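# Remove the cord from a flower bunch gently

## Task

Get the cord off the bunch of flowers, leaving the stems undistorted and the blooms unsquashed.

## Robot and tools

Robot: two arms, left_arm and right_arm, each ending in a two-finger gripper. Calibrated base positions in the scene frame: left_arm (+0.028, +0.356, 0) m with quat_wxyz (+1.000, 0, 0, +0.028); right_arm (-0.038, -0.286, 0) m with quat_wxyz (+1.000, 0, 0, +0.021). A two-camera stand is fixed behind the arms. Loose objects may occasionally get a small external nudge.

Frames. Scene frame: origin at table height, halfway between the nominal bases, +z up, +x out over the table, left_arm on the +y side (image left/right does not match arm names). Fixed cameras and the table use the scene frame. Each arm reports its hand pose, velocities, targets and its wrist camera pose in that arm's own base frame. Offsets you send are along the axes of that arm's current Hand target. Gripper axes: fingers point along +z, open and close along y. end_effector_position is the point between the pads, roughly 1 cm behind the tips.

Row layout (used by execute_actions and move): one flat list of 14 numbers covering both arms, each in [-1, 1]: dx, dy, dz, rx, ry, rz, opening for left_arm, then the same seven for right_arm. The first six per arm are an offset, not a pose: displacement from that arm's Hand target as it stood when the action or move began, in the Hand target's own axes. 1.0 equals 0.6 m of travel or 180 degrees of turn; rx, ry, rz form a single rotation vector. Opening is absolute: +1 fully open (0.094 m), -1 closed. Sending the same offset again moves further. All zeros for an arm re-requests its current Hand target; to keep a gripper unchanged, resend its present opening (a 0 there means half-closed).

execute_actions: actions is a list of actions; each action is a table of up to 15 rows, one per 1/30 s step, and a short table repeats its last row to fill 15 steps. Every row counts from the action's start pose, not from the previous row. cameras: list of names, ["all"], [] or null (null gives images only for an empty actions list). An empty actions list returns state plus images and shows full detail.

move: target is one 14-number row or a list of up to 15 rows, all offsets from the same starting Hand targets. Grippers travel straight lines, ending together, taking at least 0.5 s and cut off at 10 s total. speed: m/s, 0.002 to 2.9, default 0.25 (turn rate up to twice that in rad/s); one value or one per target. blend: corner rounding in m per target, 0 (default) means stop at each. opening_speed: rate of opening change per second on the -1..+1 scale, minimum 0.2; use it to close slowly on fragile things. grip_force: newtons per pad, 10 to 50 (50 is full, the default), per arm or one value; it persists, and lower values close slowly (about 16 s from open at 10). blocking=false returns after about 0.5 s while motion continues. Moves do not avoid obstacles or the other arm; fast moves lag, overshoot and hit harder. Avoid paths near an arm's own base, which can flip its shoulder posture. The result adds a move: line with the ending (done, off_target, moving, held, fault) and limits (paced = pose clipped, held = steps withheld). done means within 10 mm and 2 degrees; neither done nor off_target tells you about contact.

wait: seconds 0 to 10, arms hold their last command; a running move continues. stop: brakes a running move (needs stopping distance). zoom_image: camera (cam_high, cam_low, cam_left_wrist, cam_right_wrist) and region [x0, y0, x1, y1] in pixels, at most 504 by 504, from the latest image. finished_scene: scene = current scene number; irreversible, call only when the cord is off and stays off with the robot released.

Results: per arm end_effector_position (m) and quaternion in its base frame, Hand target, Tool commands, Joint positions (last number = measured opening in m), joint velocities, joint torques (include gravity; joints 1 to 3 wrap at ±28 N m), grip_measured on the opening scale (reads up to ~2.5 mm wide when empty, narrower than a squeezed part), grip_effort_nm (negative = closing; not a pad force), motor temperatures, and step readings for actions. Images are 896x504.

Control notes: orientation commands are clipped to 40 degrees from the current orientation each step. Friction and load can leave the hand a few cm from its target; re-send the missing offset if needed. A blocked arm keeps pushing until you command a target back past it. Grip force jumps to the limit about 0.06 below first-touch reading (more for soft or round items), so for stems and cord use low grip_force and slow opening_speed, and release by commanding well above grip_measured.

Avoid: dropping or flinging anything, letting items leave the table, hitting fixtures, pressing the arms or grippers together (the clearance check does not guard grippers or wrist cameras), loading the wrist camera cables (their contact counts as the hand's), and long stretched-out holds that heat motors (MOTOR HOT at 75 °C, fault fold at 90 °C). Joint ranges (rad): waist -2.618 to 3.054, shoulder 0.000 to 3.142, elbow 0.000 to 3.142 (straight 2.901), wrist pitch -1.571 to 1.571, wrist yaw -1.571 to 1.571, wrist roll -2.094 to 2.094. Camera calibrations are approximate; fixed cameras may be a few mm or degrees off.

Each tool is called after ">>>" as name(argument=value, ...), one argument or row to a line, values as JSON.

## Session

>>> execute_actions(
  actions=[],
)

Scene clock: 0.00 s.
left_arm: end_effector_position=(+0.2756, -0.1013, +0.1887) grip_measured=+1.000 grip_effort_nm=n/a end_effector_quat_wxyz=(+0.470, +0.164, +0.867, +0.038) | right_arm: end_effector_position=(+0.2630, +0.0617, +0.1737) grip_measured=+1.000 grip_effort_nm=n/a end_effector_quat_wxyz=(+0.546, +0.023, +0.837, -0.019)
Joint positions: left_arm=[-0.6 0.846 0.667 -0.47 -0.404 -0.024 0.094] | right_arm=[0.623 0.641 0.419 -0.295 0.618 0.31 0.094]
Joint velocities: within noise
Joint torques (N m): no reading
Motor temperatures (°C): left_arm=[31 28 33 30 29 27 27] | right_arm=[28 29 33 29 26 29 29]
Heat: left arm: 33 °C; right arm: 33 °C.
Hand target: left_arm +0.2749, -0.1002, +0.1906; +0.471, +0.162, +0.867, +0.038 | right_arm +0.2624, +0.0601, +0.1761; +0.548, +0.024, +0.836, -0.021
Tool commands: left_gripper/opening=+1.0 right_gripper/opening=+1.0

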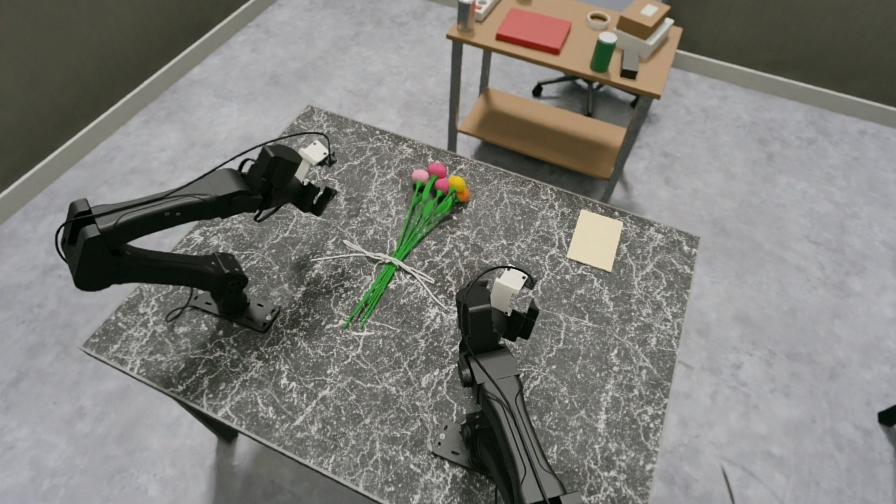

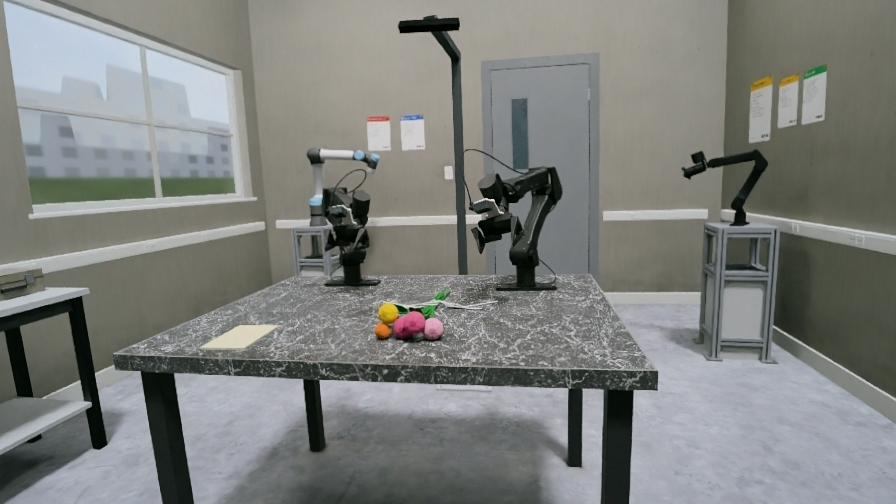

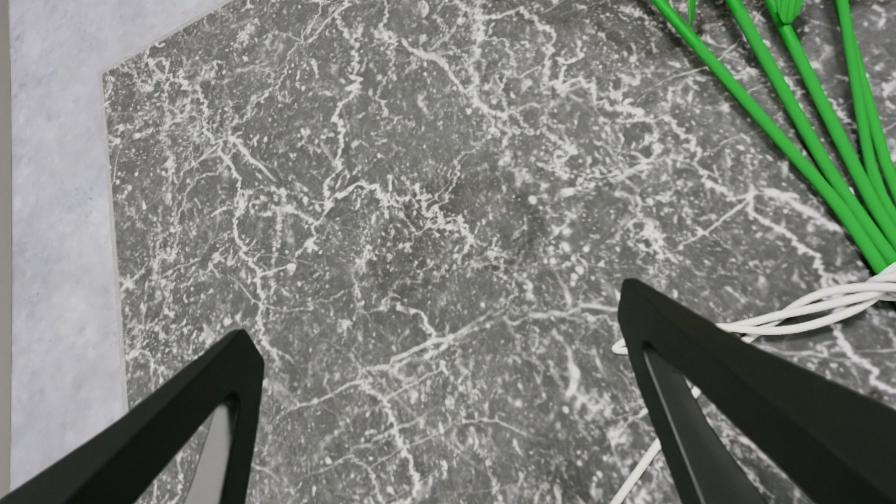

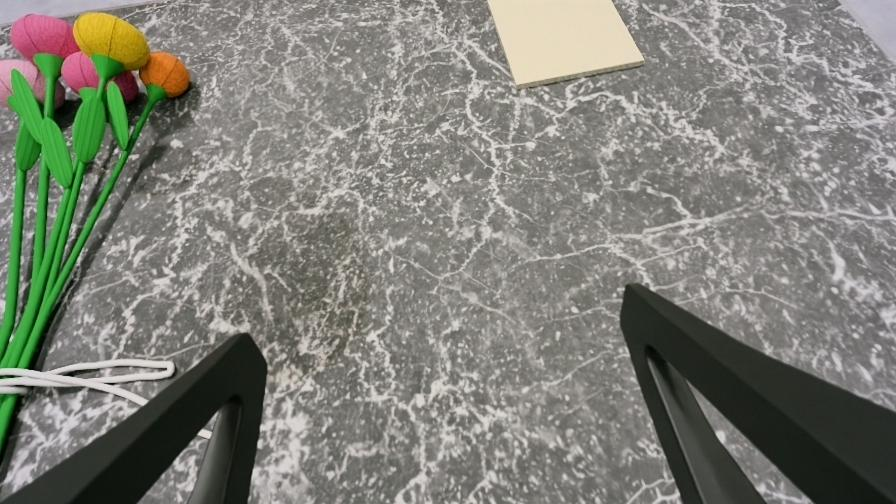

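>>> zoom_image(
  camera="cam_high",
  region=[290, 140, 490, 350],
)

>>> zoom_image(
  camera="cam_high",
  region=[340, 220, 460, 310],
)

Scaled by 2.400 from the camera's 896x504 image, which has a finer 1280x720 frame.

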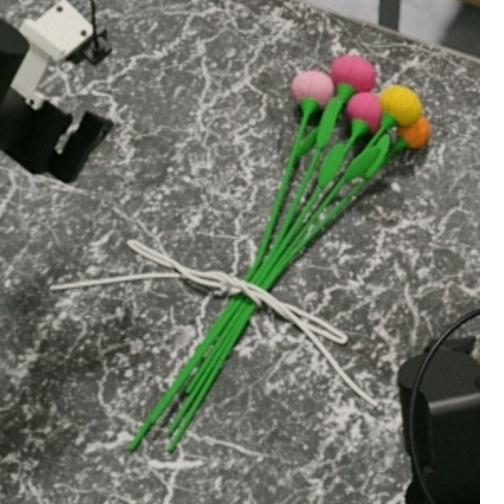

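Scaled by 4.200 from the camera's 896x504 image, which has a finer 1280x720 frame.

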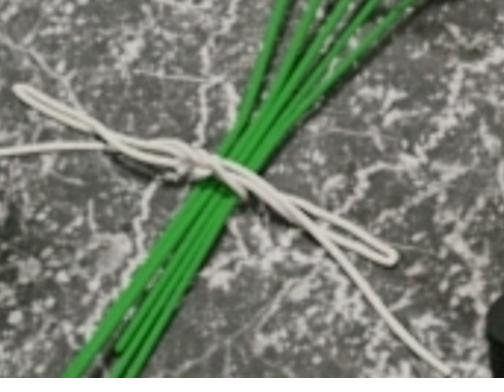

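>>> zoom_image(
  camera="cam_left_wrist",
  region=[600, 200, 896, 504],
)

>>> zoom_image(
  camera="cam_right_wrist",
  region=[0, 200, 250, 504],
)

>>> zoom_image(
  camera="cam_low",
  region=[320, 260, 540, 350],
)

Scaled by 1.658 from the camera's 896x504 image, which has a finer 1280x720 frame.

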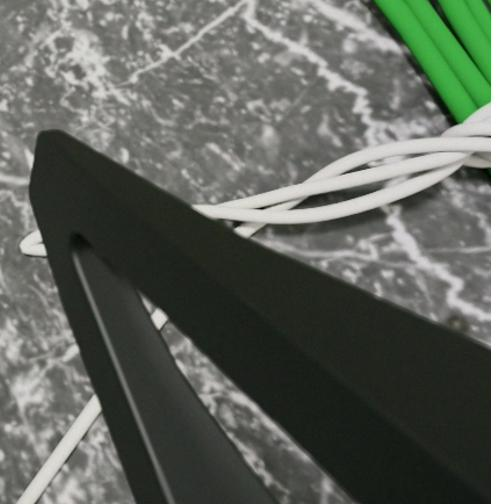

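Scaled by 1.658 from the camera's 896x504 image, which has a finer 1280x720 frame.

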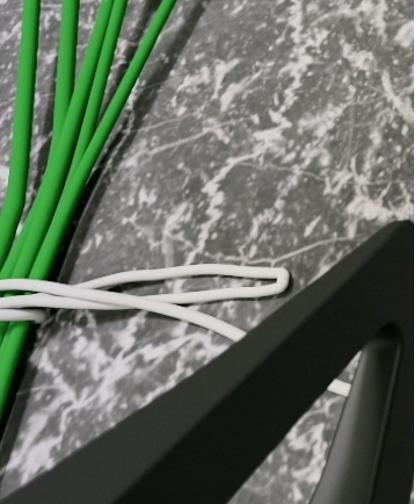

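Scaled by 2.291 from the camera's 896x504 image, which has a finer 1280x720 frame.

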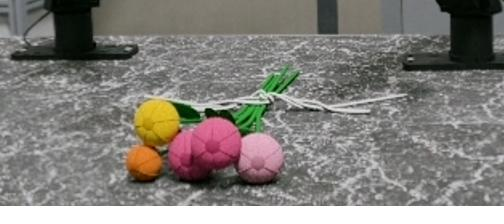

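>>> move(
  target=[0.1367, -0.1281, -0.0358, 0.1783, 0.2638, 0.1922, 1.0, 0.0796, 0.2460, 0.0461, -0.2271, 0.3184, -0.3416, 1.0],
  speed=0.2,
  cameras=["all"],
)

Scene clock: 50.47 s.
left_arm: end_effector_position=(+0.1970, -0.1399, +0.1157) grip_measured=+1.000 grip_effort_nm=-0.04 end_effector_quat_wxyz=(+0.001, +0.486, +0.874, +0.007) | right_arm: end_effector_position=(+0.2784, +0.2012, +0.1226) grip_measured=+1.000 grip_effort_nm=0.00 end_effector_quat_wxyz=(+0.010, -0.544, +0.839, -0.006)
Joint positions: left_arm=[-0.632 1.457 1.158 -1.272 -0.013 0.383 0.094] | right_arm=[0.63 1.826 1.582 -1.308 0.013 -0.52 0.094]
Joint torques (N m): left_arm=[-0.58 -4.86 9.36 0.03 0.11 0] | right_arm=[0.38 -6.09 7.8 0.02 -0.11 -0.03]
Heat: left arm: 37 °C; right arm: 37 °C.
Hand target: left_arm +0.1969, -0.1451, +0.1198; +0.000, +0.492, +0.871, +0.000 | right_arm +0.2780, +0.2066, +0.1198; +0.000, -0.549, +0.836, +0.000
Off the commanded pose: left_arm 0.007 m, 1 deg | right_arm 0.006 m, 2 deg.
move: done
camera_calibration:
cam_left_wrist: T_world_to_cam=[[-0.905959, -0.421226, 0.0425182, 0.111067], [-0.304597, 0.718261, 0.625557, 0.111285], [-0.29404, 0.553778, -0.779019, 0.328244], [0, 0, 0, 1]] pos_world=[0.231036, -0.214922, 0.181371]
cam_right_wrist: T_world_to_cam=[[0.839573, -0.542415, 0.030058, -0.127518], [-0.443917, -0.653117, 0.613495, 0.202548], [-0.313137, -0.528417, -0.789126, 0.39472], [0, 0, 0, 1]] pos_world=[0.320577, 0.271697, 0.191054]

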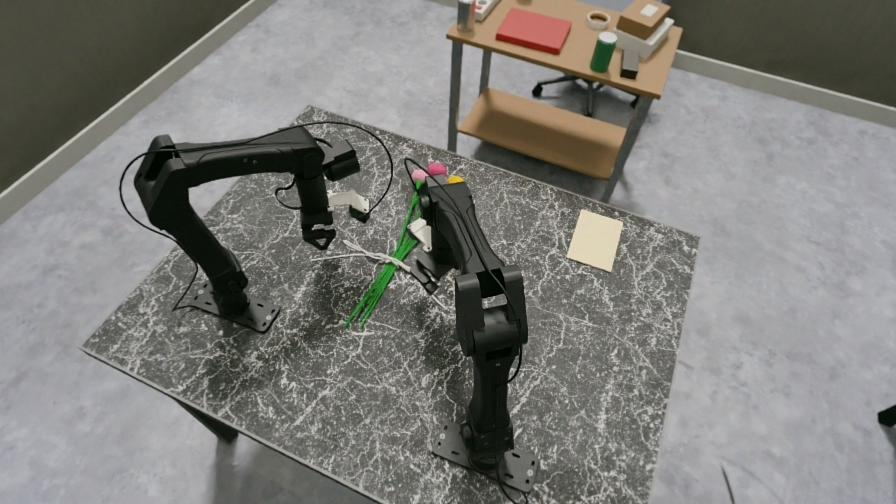

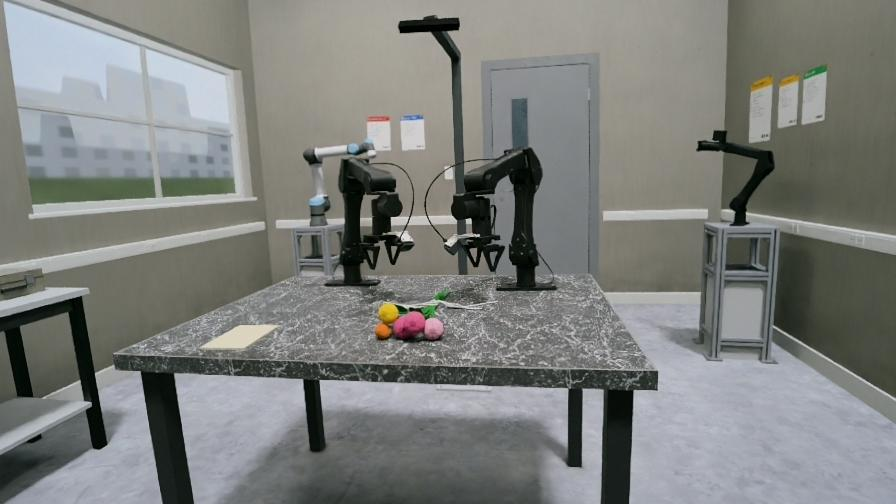

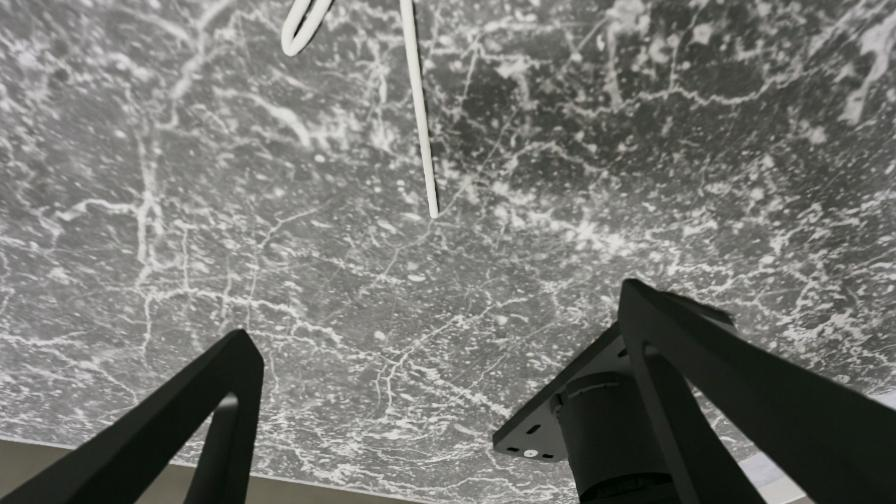

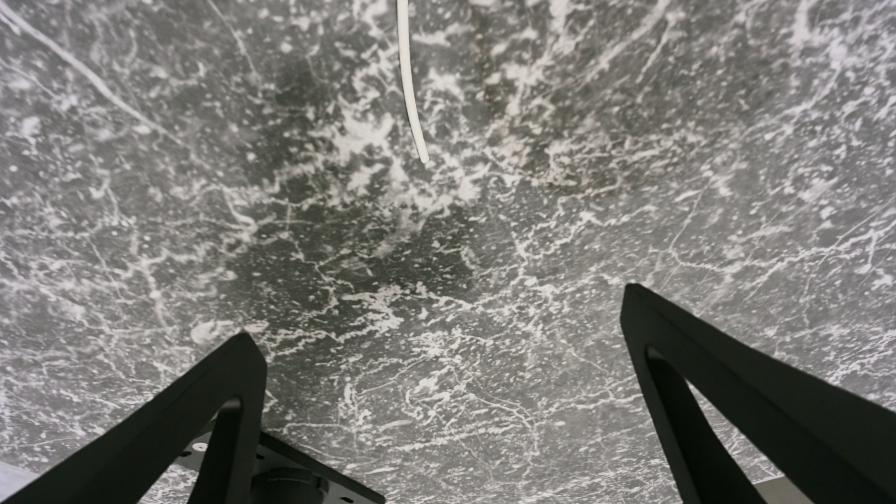

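>>> move(
  target=[0, 0, 0.1247, 0, 0, 0, 1.0, -0.0483, 0.0143, 0.1247, 0, 0, 0, 1.0],
  speed=0.15,
  cameras=["cam_left_wrist", "cam_right_wrist", "cam_high"],
)

Scene clock: 59.03 s.
left_arm: end_effector_position=(+0.2004, -0.1425, +0.0510) grip_measured=+1.000 grip_effort_nm=-0.04 end_effector_quat_wxyz=(+0.005, +0.486, +0.874, +0.006) | right_arm: end_effector_position=(+0.2846, +0.2336, +0.0580) grip_measured=+1.000 grip_effort_nm=0.00 end_effector_quat_wxyz=(+0.011, -0.549, +0.836, -0.005)
Joint positions: left_arm=[-0.632 1.515 0.949 -0.998 -0.013 0.383 0.094] | right_arm=[0.691 1.948 1.486 -1.089 0.012 -0.472 0.094]
Joint torques (N m): left_arm=[-0.55 -5.24 5.08 0.41 0.1 0] | right_arm=[0.36 -6.91 5.01 0.33 -0.15 0.11]
Motor temperatures (°C): left_arm=[31 28 38 32 29 27 27] | right_arm=[28 29 37 31 26 29 29]
Heat: left arm: 38 °C; right arm: 37 °C.
Hand target: left_arm +0.1968, -0.1452, +0.0449; +0.000, +0.492, +0.871, +0.000 | right_arm +0.2817, +0.2366, +0.0451; +0.000, -0.549, +0.836, +0.000
Off the commanded pose: left_arm 0.007 m, 1 deg | right_arm 0.014 m, 1 deg.
move: off_target (right_arm)
camera_calibration:
cam_left_wrist: T_world_to_cam=[[-0.906352, -0.420691, 0.0393025, 0.116082], [-0.307844, 0.721205, 0.620561, 0.155842], [-0.28941, 0.550347, -0.783173, 0.279036], [0, 0, 0, 1]] pos_world=[0.233942, -0.217126, 0.117261]
cam_right_wrist: T_world_to_cam=[[0.846422, -0.531744, 0.028598, -0.117587], [-0.435445, -0.660224, 0.611958, 0.265437], [-0.306524, -0.530428, -0.790373, 0.361381], [0, 0, 0, 1]] pos_world=[0.325883, 0.304408, 0.126553]
Images, in order (width x height): cam_high 896x504, cam_left_wrist 896x504, cam_right_wrist 896x504.

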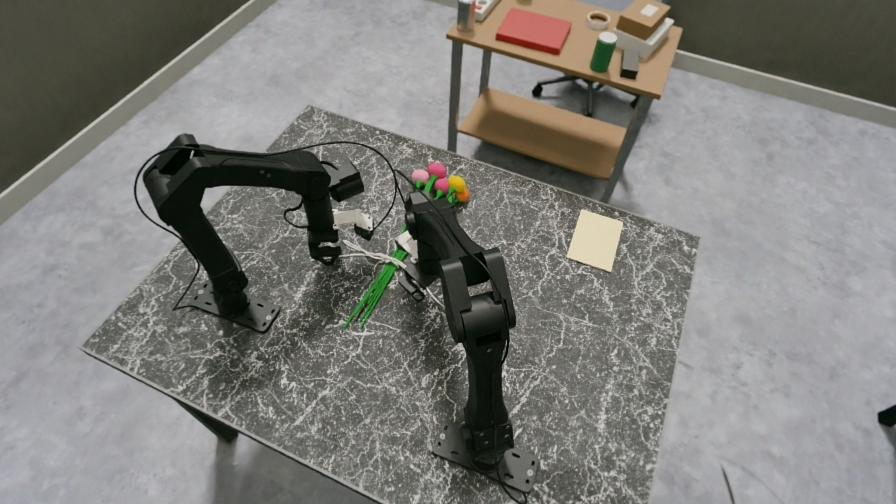

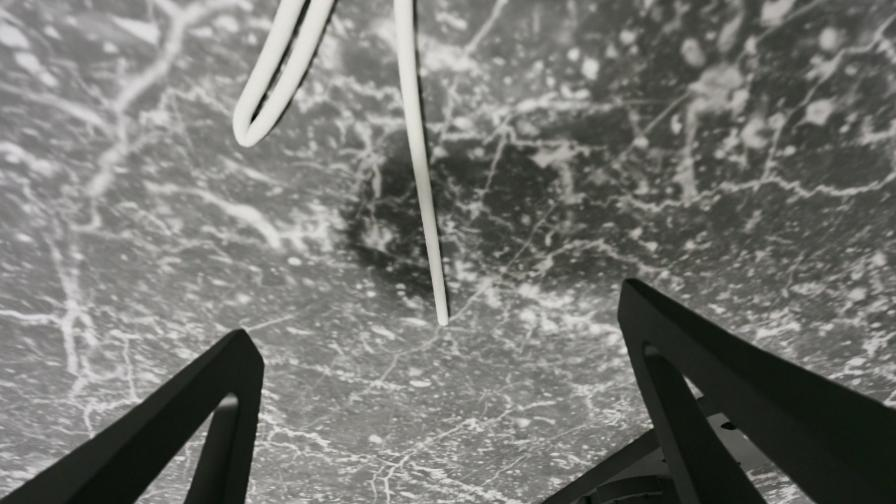

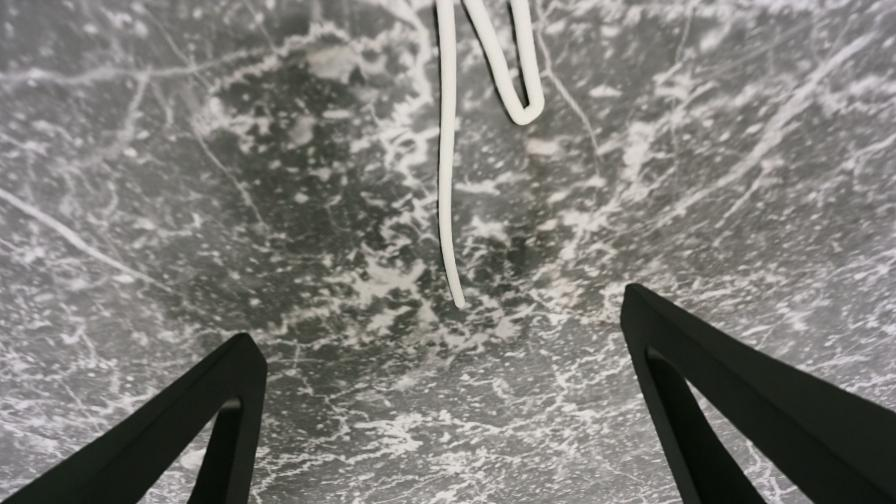

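>>> move(
  target=[0, 0, 0.0467, 0, 0, 0, 1.0, 0, 0, 0.055, 0, 0, 0, 1.0],
  speed=0.06,
  cameras=["cam_left_wrist", "cam_right_wrist"],
)

Scene clock: 66.93 s.
left_arm: end_effector_position=(+0.2013, -0.1432, +0.0235) grip_measured=+1.000 grip_effort_nm=-0.04 end_effector_quat_wxyz=(+0.006, +0.486, +0.874, +0.006) | right_arm: end_effector_position=(+0.2865, +0.2352, +0.0275) grip_measured=+1.000 grip_effort_nm=0.00 end_effector_quat_wxyz=(+0.014, -0.549, +0.836, -0.005)
Joint positions: left_arm=[-0.632 1.559 0.874 -0.876 -0.013 0.383 0.094] | right_arm=[0.691 1.982 1.408 -0.969 0.012 -0.472 0.094]
Joint torques (N m): left_arm=[-0.58 -5.24 4.7 0.41 0.09 0] | right_arm=[0.55 -6.69 4.53 0.35 -0.15 0.03]
Heat: left arm: 37 °C; right arm: 36 °C.
Hand target: left_arm +0.1968, -0.1452, +0.0169; +0.000, +0.492, +0.871, +0.000 | right_arm +0.2816, +0.2366, +0.0121; +0.000, -0.549, +0.836, +0.000
Off the commanded pose: left_arm 0.008 m, 1 deg | right_arm 0.016 m, 2 deg.
move: off_target (right_arm)
camera_calibration:
cam_left_wrist: T_world_to_cam=[[-0.906421, -0.420651, 0.0381231, 0.11776], [-0.309142, 0.722218, 0.618735, 0.174156], [-0.287804, 0.549049, -0.784674, 0.257691], [0, 0, 0, 1]] pos_world=[0.234744, -0.217728, 0.0899576]
cam_right_wrist: T_world_to_cam=[[0.846192, -0.531978, 0.0309592, -0.117445], [-0.439078, -0.663142, 0.60618, 0.287817], [-0.301944, -0.526538, -0.794725, 0.33658], [0, 0, 0, 1]] pos_world=[0.327383, 0.305607, 0.0966554]
Images, in order (width x height): cam_left_wrist 896x504, cam_right_wrist 896x504.

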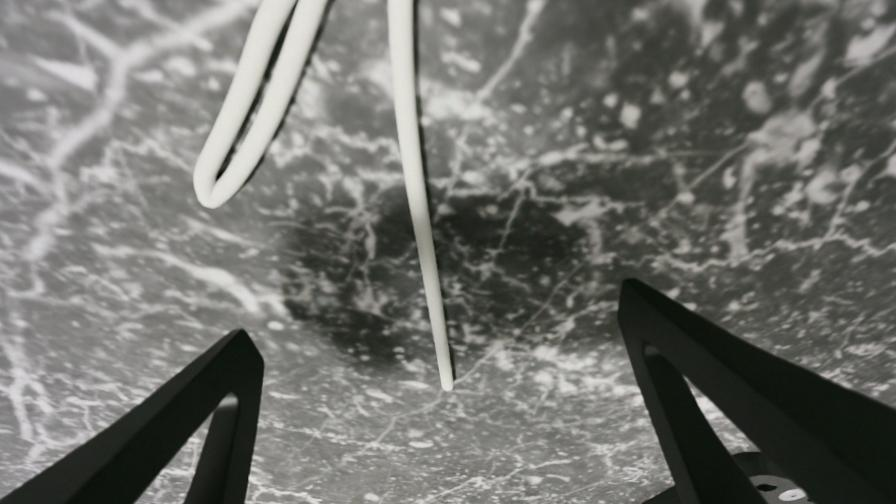

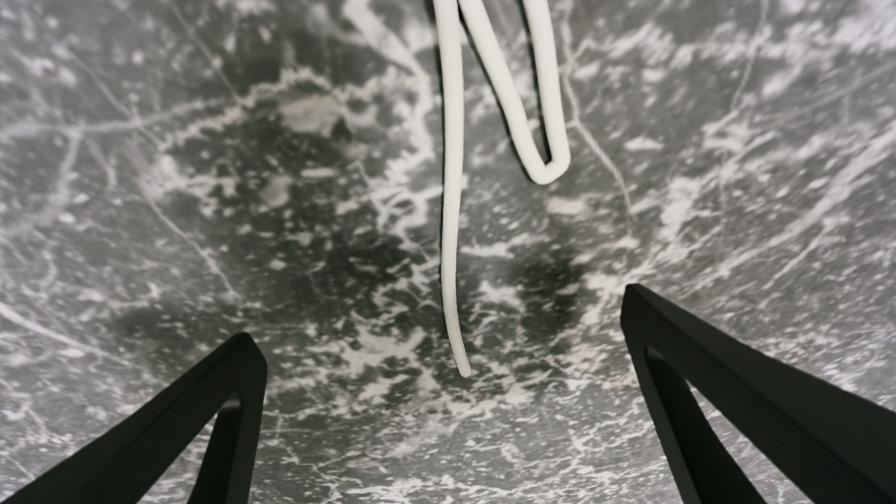

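>>> move(
  target=[0, 0, 0.0133, 0, 0, 0, -0.4, 0, 0, 0.02, 0, 0, 0, -0.4],
  speed=0.03,
  opening_speed=1.0,
  cameras=["cam_left_wrist", "cam_right_wrist"],
)

Scene clock: 72.20 s.
left_arm: end_effector_position=(+0.2017, -0.1436, +0.0158) grip_measured=-0.397 grip_effort_nm=-0.20 end_effector_quat_wxyz=(+0.007, +0.486, +0.874, +0.006) | right_arm: end_effector_position=(+0.2873, +0.2359, +0.0162) grip_measured=-0.399 grip_effort_nm=-0.07 end_effector_quat_wxyz=(+0.016, -0.549, +0.836, -0.004)
Joint positions: left_arm=[-0.632 1.574 0.855 -0.84 -0.013 0.384 0.028] | right_arm=[0.691 1.999 1.384 -0.926 0.012 -0.472 0.028]
Joint torques (N m): left_arm=[-0.58 -5.26 4.52 0.4 0.1 0] | right_arm=[0.38 -6.65 4.31 0.36 -0.1 0.06]
Heat: left arm: 36 °C; right arm: 36 °C.
Hand target: left_arm +0.1967, -0.1452, +0.0089; +0.000, +0.492, +0.871, +0.000 | right_arm +0.2816, +0.2366, +0.0000; +0.000, -0.549, +0.836, +0.000
Off the commanded pose: left_arm 0.009 m, 1 deg | right_arm 0.017 m, 2 deg.
move: off_target (right_arm)
camera_calibration:
cam_left_wrist: T_world_to_cam=[[-0.906632, -0.420256, 0.0374524, 0.118384], [-0.309736, 0.723215, 0.617271, 0.179587], [-0.286498, 0.548038, -0.785858, 0.251626], [0, 0, 0, 1]] pos_world=[0.235045, -0.218029, 0.0824548]
cam_right_wrist: T_world_to_cam=[[0.845954, -0.532308, 0.0317896, -0.117266], [-0.440559, -0.664069, 0.604086, 0.296199], [-0.300449, -0.525034, -0.796285, 0.327468], [0, 0, 0, 1]] pos_world=[0.328083, 0.306207, 0.0855563]
Images, in order (width x height): cam_left_wrist 896x504, cam_right_wrist 896x504.

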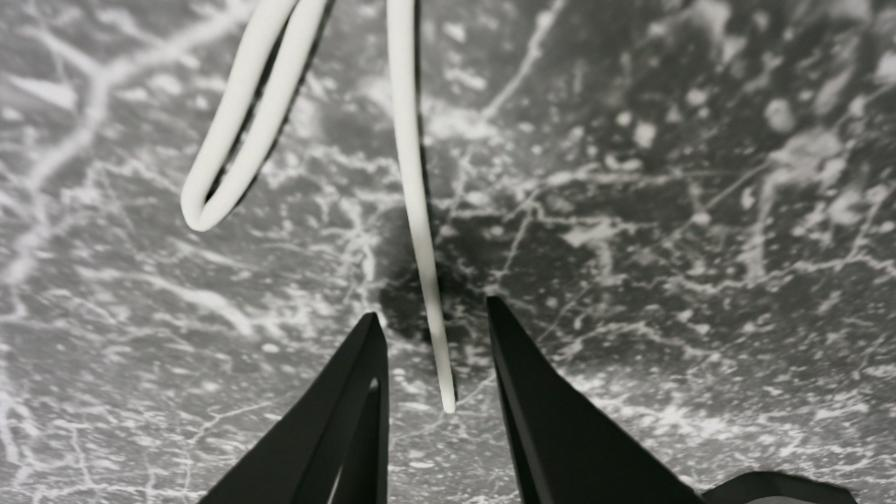

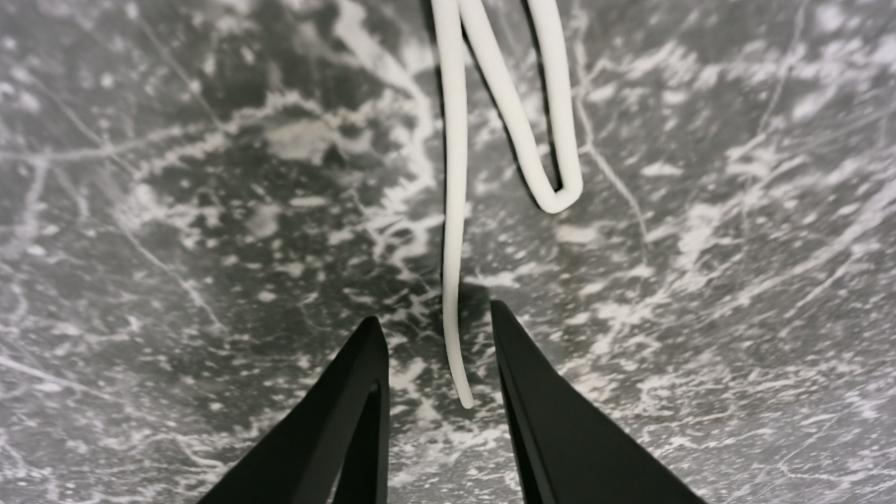

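>>> move(
  target=[0, 0, 0.0067, 0, 0, 0, -0.4, 0, 0, 0.0083, 0, 0, 0, -0.4],
  speed=0.02,
  cameras=["cam_left_wrist", "cam_right_wrist"],
)

Scene clock: 75.47 s.
left_arm: end_effector_position=(+0.2017, -0.1436, +0.0118) grip_measured=-0.397 grip_effort_nm=-0.19 end_effector_quat_wxyz=(+0.007, +0.486, +0.874, +0.006) | right_arm: end_effector_position=(+0.2876, +0.2361, +0.0117) grip_measured=-0.399 grip_effort_nm=-0.07 end_effector_quat_wxyz=(+0.016, -0.549, +0.836, -0.004)
Joint positions: left_arm=[-0.632 1.583 0.846 -0.822 -0.013 0.384 0.028] | right_arm=[0.691 2.006 1.375 -0.909 0.012 -0.472 0.028]
Joint torques (N m): left_arm=[-0.55 -5.29 4.55 0.37 0.11 0.02] | right_arm=[0.58 -6.87 4.44 0.39 -0.1 0.01]
Heat: left arm: 36 °C; right arm: 36 °C.
Hand target: left_arm +0.1967, -0.1452, +0.0049; +0.000, +0.492, +0.871, +0.000 | right_arm +0.2816, +0.2365, -0.0050; +0.000, -0.549, +0.836, +0.000
Off the commanded pose: left_arm 0.009 m, 1 deg | right_arm 0.018 m, 2 deg.
move: off_target (right_arm)
camera_calibration:
cam_left_wrist: T_world_to_cam=[[-0.906615, -0.420272, 0.0376899, 0.118511], [-0.309497, 0.723037, 0.617599, 0.181996], [-0.286811, 0.54826, -0.785589, 0.248505], [0, 0, 0, 1]] pos_world=[0.235045, -0.218028, 0.0783555]
cam_right_wrist: T_world_to_cam=[[0.845924, -0.532338, 0.0320672, -0.11719], [-0.44095, -0.664349, 0.603493, 0.2994], [-0.299958, -0.524649, -0.796723, 0.323807], [0, 0, 0, 1]] pos_world=[0.328283, 0.306407, 0.0810567]
Images, in order (width x height): cam_left_wrist 896x504, cam_right_wrist 896x504.

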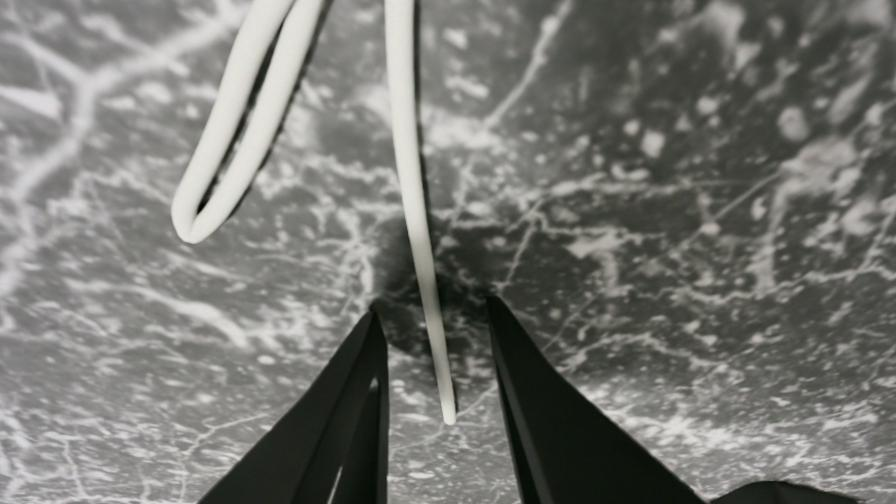

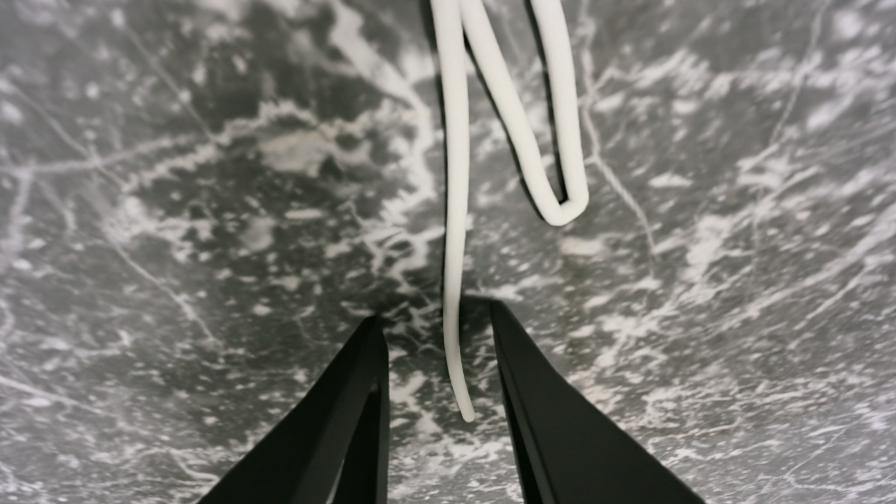

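>>> zoom_image(
  camera="cam_left_wrist",
  region=[340, 250, 540, 440],
)

>>> zoom_image(
  camera="cam_right_wrist",
  region=[340, 250, 540, 440],
)

Scaled by 2.520 from the camera's 896x504 image, which has a finer 1280x720 frame.

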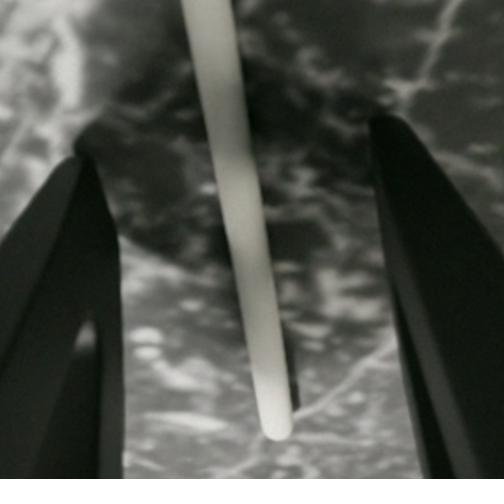

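Scaled by 2.520 from the camera's 896x504 image, which has a finer 1280x720 frame.

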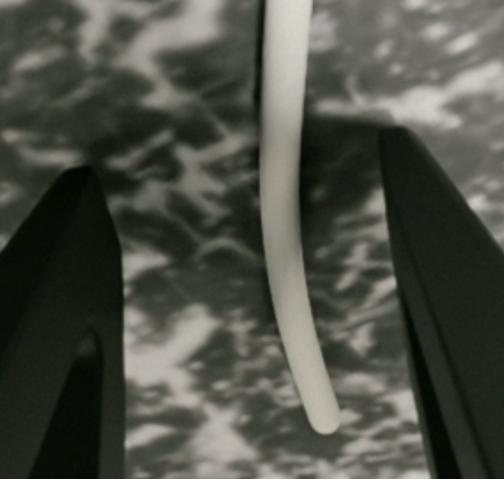

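>>> move(
  target=[0, 0, 0, 0, 0, 0, -1.0, 0, 0, 0, 0, 0, 0, -1.0],
  opening_speed=0.8,
  cameras=["cam_left_wrist", "cam_right_wrist"],
)

Scene clock: 78.40 s.
left_arm: end_effector_position=(+0.2019, -0.1437, +0.0118) grip_measured=-0.937 grip_effort_nm=-1.04 end_effector_quat_wxyz=(+0.007, +0.486, +0.874, +0.005) | right_arm: end_effector_position=(+0.2879, +0.2363, +0.0117) grip_measured=-0.996 grip_effort_nm=-0.19 end_effector_quat_wxyz=(+0.017, -0.549, +0.836, -0.004)
Joint positions: left_arm=[-0.632 1.583 0.846 -0.821 -0.013 0.384 0.003] | right_arm=[0.691 2.006 1.375 -0.908 0.012 -0.472 0]
Joint torques (N m): left_arm=[-0.57 -5.26 4.46 0.4 0.08 0] | right_arm=[0.5 -6.75 4.48 0.35 -0.09 0.04]
Heat: left arm: 36 °C; right arm: 35 °C.
Hand target: left_arm +0.1968, -0.1452, +0.0049; +0.000, +0.492, +0.871, +0.000 | right_arm +0.2816, +0.2365, -0.0050; +0.000, -0.549, +0.836, +0.000
Off the commanded pose: left_arm 0.009 m, 1 deg | right_arm 0.018 m, 2 deg.
move: off_target (right_arm)
camera_calibration:
cam_left_wrist: T_world_to_cam=[[-0.906635, -0.420267, 0.037258, 0.118687], [-0.309925, 0.723303, 0.617073, 0.18227], [-0.286284, 0.547913, -0.786023, 0.24853], [0, 0, 0, 1]] pos_world=[0.235245, -0.218129, 0.0784544]
cam_right_wrist: T_world_to_cam=[[0.845703, -0.532662, 0.0325303, -0.117178], [-0.441855, -0.66474, 0.602399, 0.29994], [-0.299251, -0.523824, -0.797532, 0.323659], [0, 0, 0, 1]] pos_world=[0.328482, 0.306507, 0.0812572]
Images, in order (width x height): cam_left_wrist 896x504, cam_right_wrist 896x504.

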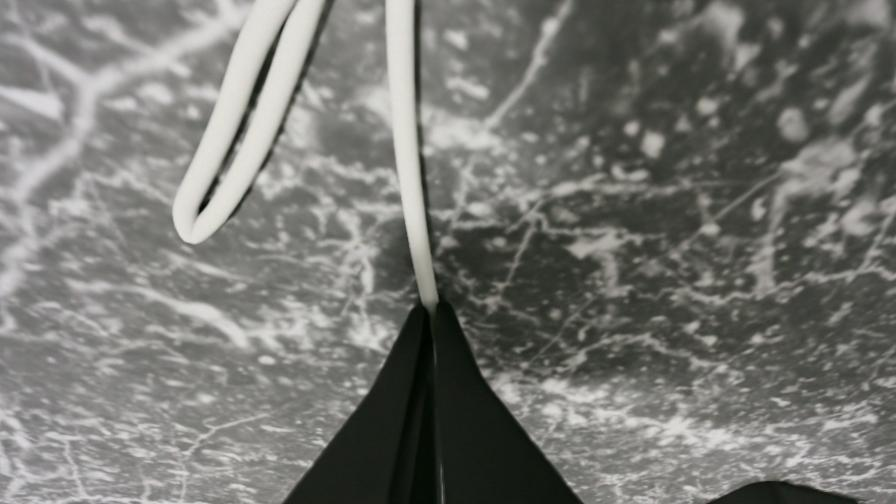

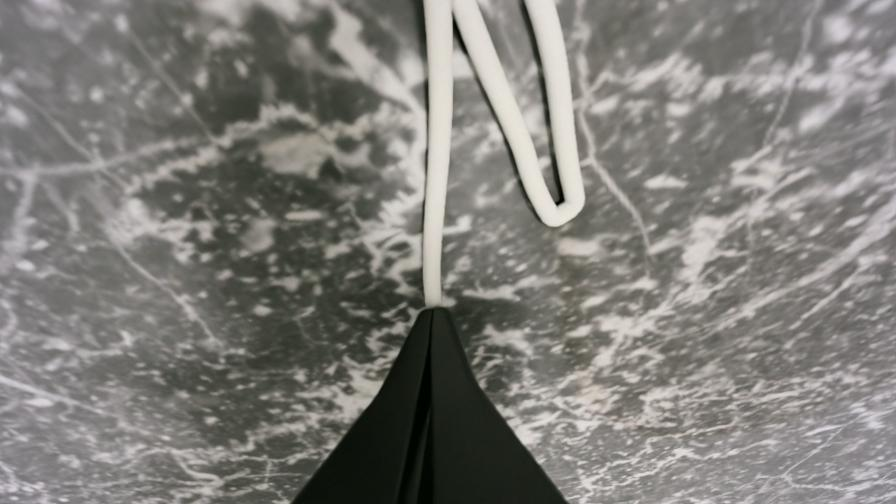

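>>> wait(
  seconds=0.3,
  cameras=["cam_right_wrist", "cam_left_wrist"],
)

>>> zoom_image(
  camera="cam_right_wrist",
  region=[380, 240, 500, 340],
)

>>> zoom_image(
  camera="cam_left_wrist",
  region=[380, 240, 500, 340],
)

Scene clock: 80.17 s.
left_arm: end_effector_position=(+0.2019, -0.1437, +0.0118) grip_measured=-0.939 grip_effort_nm=-1.07 end_effector_quat_wxyz=(+0.007, +0.486, +0.874, +0.005) | right_arm: end_effector_position=(+0.2879, +0.2363, +0.0117) grip_measured=-0.996 grip_effort_nm=-0.19 end_effector_quat_wxyz=(+0.017, -0.549, +0.836, -0.004)
Joint positions: left_arm=[-0.632 1.583 0.846 -0.821 -0.013 0.384 0.003] | right_arm=[0.691 2.006 1.375 -0.908 0.012 -0.472 0]
Joint torques (N m): left_arm=[-0.58 -5.24 4.51 0.39 0.1 0] | right_arm=[0.42 -6.63 4.34 0.44 -0.17 0.04]
Heat: left arm: 36 °C; right arm: 35 °C.
Hand target: left_arm +0.1968, -0.1452, +0.0049; +0.000, +0.492, +0.871, +0.000 | right_arm +0.2816, +0.2365, -0.0050; +0.000, -0.549, +0.836, +0.000
Tool commands: left_gripper/opening=-1.0 right_gripper/opening=-1.0
Off the commanded pose: left_arm 0.009 m, 1 deg | right_arm 0.018 m, 2 deg.
wait: 0.30 s; at rest from the start
camera_calibration:
cam_left_wrist: T_world_to_cam=[[-0.906635, -0.420267, 0.037258, 0.118687], [-0.309925, 0.723303, 0.617073, 0.18227], [-0.286284, 0.547913, -0.786023, 0.24853], [0, 0, 0, 1]] pos_world=[0.235245, -0.218129, 0.0784544]
cam_right_wrist: T_world_to_cam=[[0.845703, -0.532662, 0.0325303, -0.117178], [-0.441855, -0.66474, 0.602399, 0.29994], [-0.299251, -0.523824, -0.797532, 0.323659], [0, 0, 0, 1]] pos_world=[0.328482, 0.306507, 0.0812572]
Images, in order (width x height): cam_left_wrist 896x504, cam_right_wrist 896x504.

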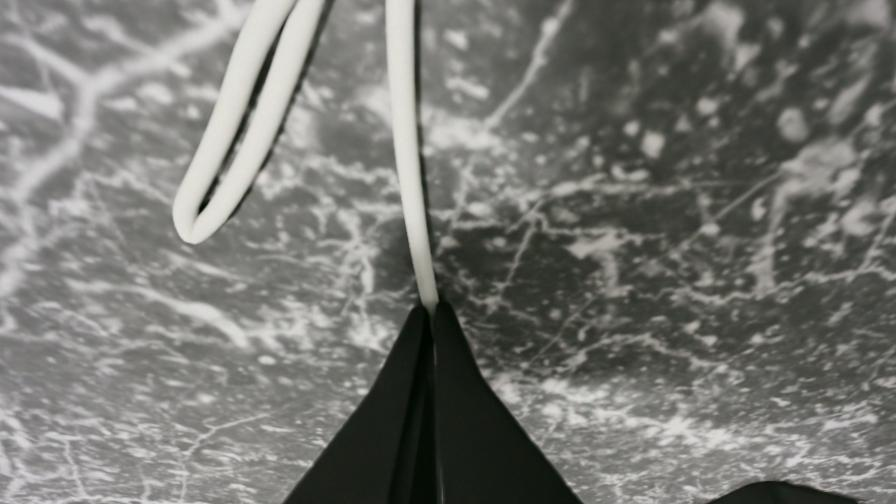

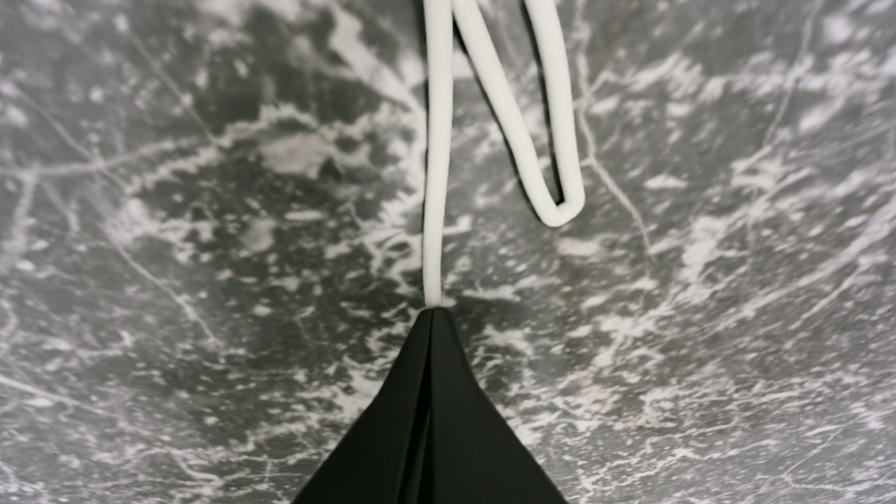

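Scaled by 4.200 from the camera's 896x504 image, which has a finer 1280x720 frame.

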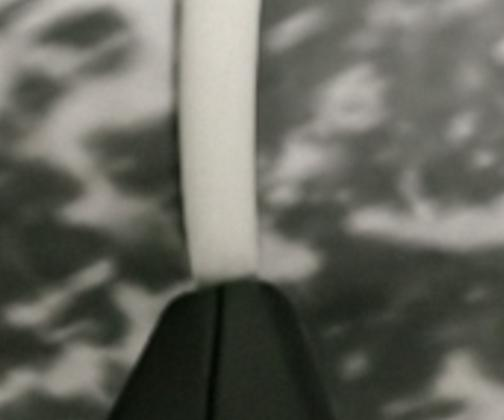

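Scaled by 4.200 from the camera's 896x504 image, which has a finer 1280x720 frame.

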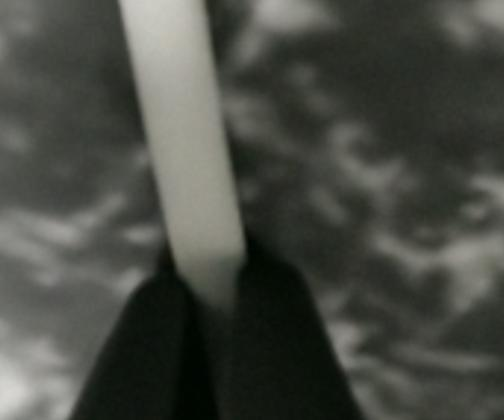

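>>> move(
  target=[
    [0, 0, 0, 0, 0, 0, -1.0, 0, 0, 0, 0, 0, 0, -0.5],
    [0, 0, 0, 0, 0, 0, -1.0, 0, 0, 0.0075, 0, 0, 0, -0.5],
  ],
  speed=0.02,
  opening_speed=1.0,
  cameras=["cam_right_wrist"],
)

>>> zoom_image(
  camera="cam_right_wrist",
  region=[340, 240, 540, 440],
)

Scene clock: 83.43 s.
left_arm: end_effector_position=(+0.2019, -0.1437, +0.0118) grip_measured=-0.939 grip_effort_nm=-1.07 end_effector_quat_wxyz=(+0.007, +0.486, +0.874, +0.005) | right_arm: end_effector_position=(+0.2877, +0.2362, +0.0093) grip_measured=-0.501 grip_effort_nm=0.07 end_effector_quat_wxyz=(+0.017, -0.548, +0.836, -0.004)
Joint positions: left_arm=[-0.632 1.583 0.846 -0.821 -0.013 0.384 0.003] | right_arm=[0.691 2.007 1.368 -0.897 0.012 -0.471 0.023]
Joint torques (N m): left_arm=[-0.57 -5.24 4.52 0.4 0.08 0.01] | right_arm=[0.62 -6.2 4.19 0.42 -0.14 0.05]
Heat: left arm: 36 °C; right arm: 35 °C.
Hand target: left_arm +0.1968, -0.1452, +0.0049; +0.000, +0.492, +0.871, +0.000 | right_arm +0.2817, +0.2366, -0.0094; +0.000, -0.549, +0.836, +0.000
Off the commanded pose: left_arm 0.009 m, 1 deg | right_arm 0.020 m, 2 deg.
move: off_target (right_arm)
camera_calibration:
cam_right_wrist: T_world_to_cam=[[0.845241, -0.533371, 0.0329084, -0.116783], [-0.442955, -0.664847, 0.601473, 0.301674], [-0.298929, -0.522966, -0.798215, 0.321296], [0, 0, 0, 1]] pos_world=[0.328382, 0.306306, 0.0788576]
Images, in order (width x height): cam_right_wrist 896x504.

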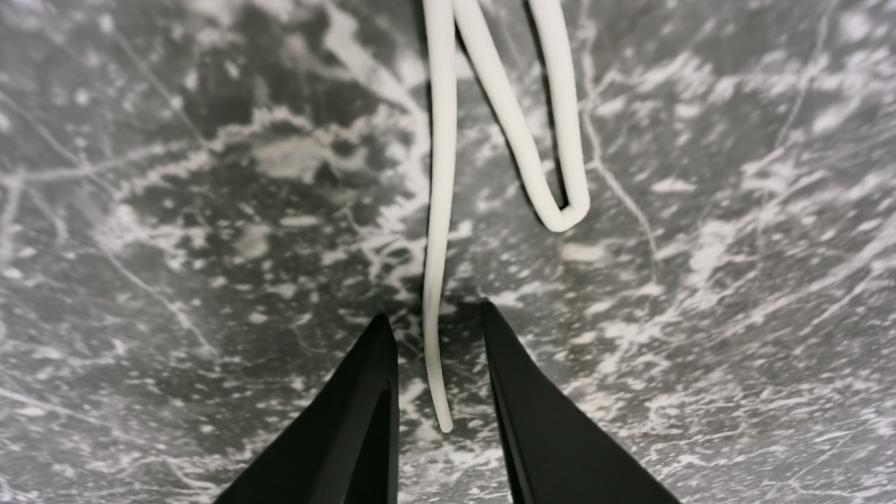

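Scaled by 2.520 from the camera's 896x504 image, which has a finer 1280x720 frame.

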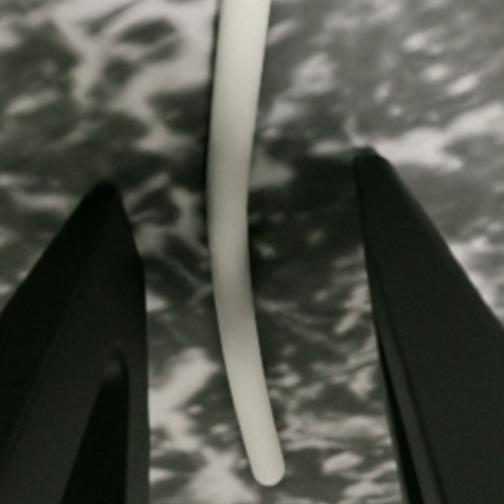

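>>> move(
  target=[
    [0, 0, 0, 0, 0, 0, -1.0, 0, 0, 0.004, 0, 0, 0, -0.5],
    [0, 0, 0, 0, 0, 0, -1.0, 0, 0, 0.004, 0, 0, 0, -1.0],
  ],
  speed=0.02,
  opening_speed=0.8,
  cameras=["cam_right_wrist"],
)

>>> zoom_image(
  camera="cam_right_wrist",
  region=[380, 240, 500, 340],
)

Scene clock: 86.63 s.
left_arm: end_effector_position=(+0.2019, -0.1437, +0.0118) grip_measured=-0.939 grip_effort_nm=-1.07 end_effector_quat_wxyz=(+0.007, +0.486, +0.874, +0.005) | right_arm: end_effector_position=(+0.2884, +0.2381, +0.0091) grip_measured=-0.963 grip_effort_nm=-0.97 end_effector_quat_wxyz=(+0.020, -0.548, +0.836, -0.001)
Joint positions: left_arm=[-0.632 1.583 0.846 -0.821 -0.013 0.384 0.003] | right_arm=[0.691 2.008 1.368 -0.89 0.006 -0.471 0.002]
Joint torques (N m): left_arm=[-0.59 -5.24 4.49 0.4 0.1 0] | right_arm=[0.24 -5.93 3.84 0.46 -0.09 0.05]
Heat: left arm: 36 °C; right arm: 35 °C.
Hand target: left_arm +0.1968, -0.1452, +0.0049; +0.000, +0.492, +0.871, +0.000 | right_arm +0.2816, +0.2366, -0.0118; +0.000, -0.549, +0.836, +0.000
Off the commanded pose: left_arm 0.009 m, 1 deg | right_arm 0.022 m, 2 deg.
move: off_target (right_arm); target 2's new opening was sent with right_arm's hand 0.022 m and 2 deg from that target
camera_calibration:
cam_right_wrist: T_world_to_cam=[[0.845339, -0.533421, 0.029411, -0.116299], [-0.443561, -0.67012, 0.595141, 0.304896], [-0.297752, -0.516141, -0.803083, 0.320503], [0, 0, 0, 1]] pos_world=[0.328982, 0.307705, 0.0793545]
Images, in order (width x height): cam_right_wrist 896x504.

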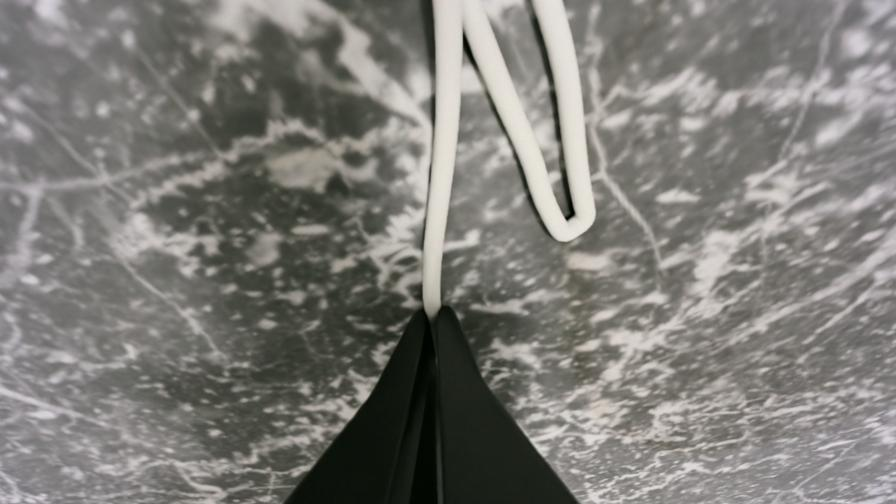

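Scaled by 4.200 from the camera's 896x504 image, which has a finer 1280x720 frame.

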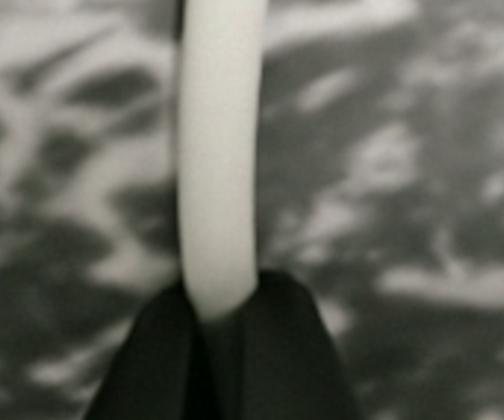

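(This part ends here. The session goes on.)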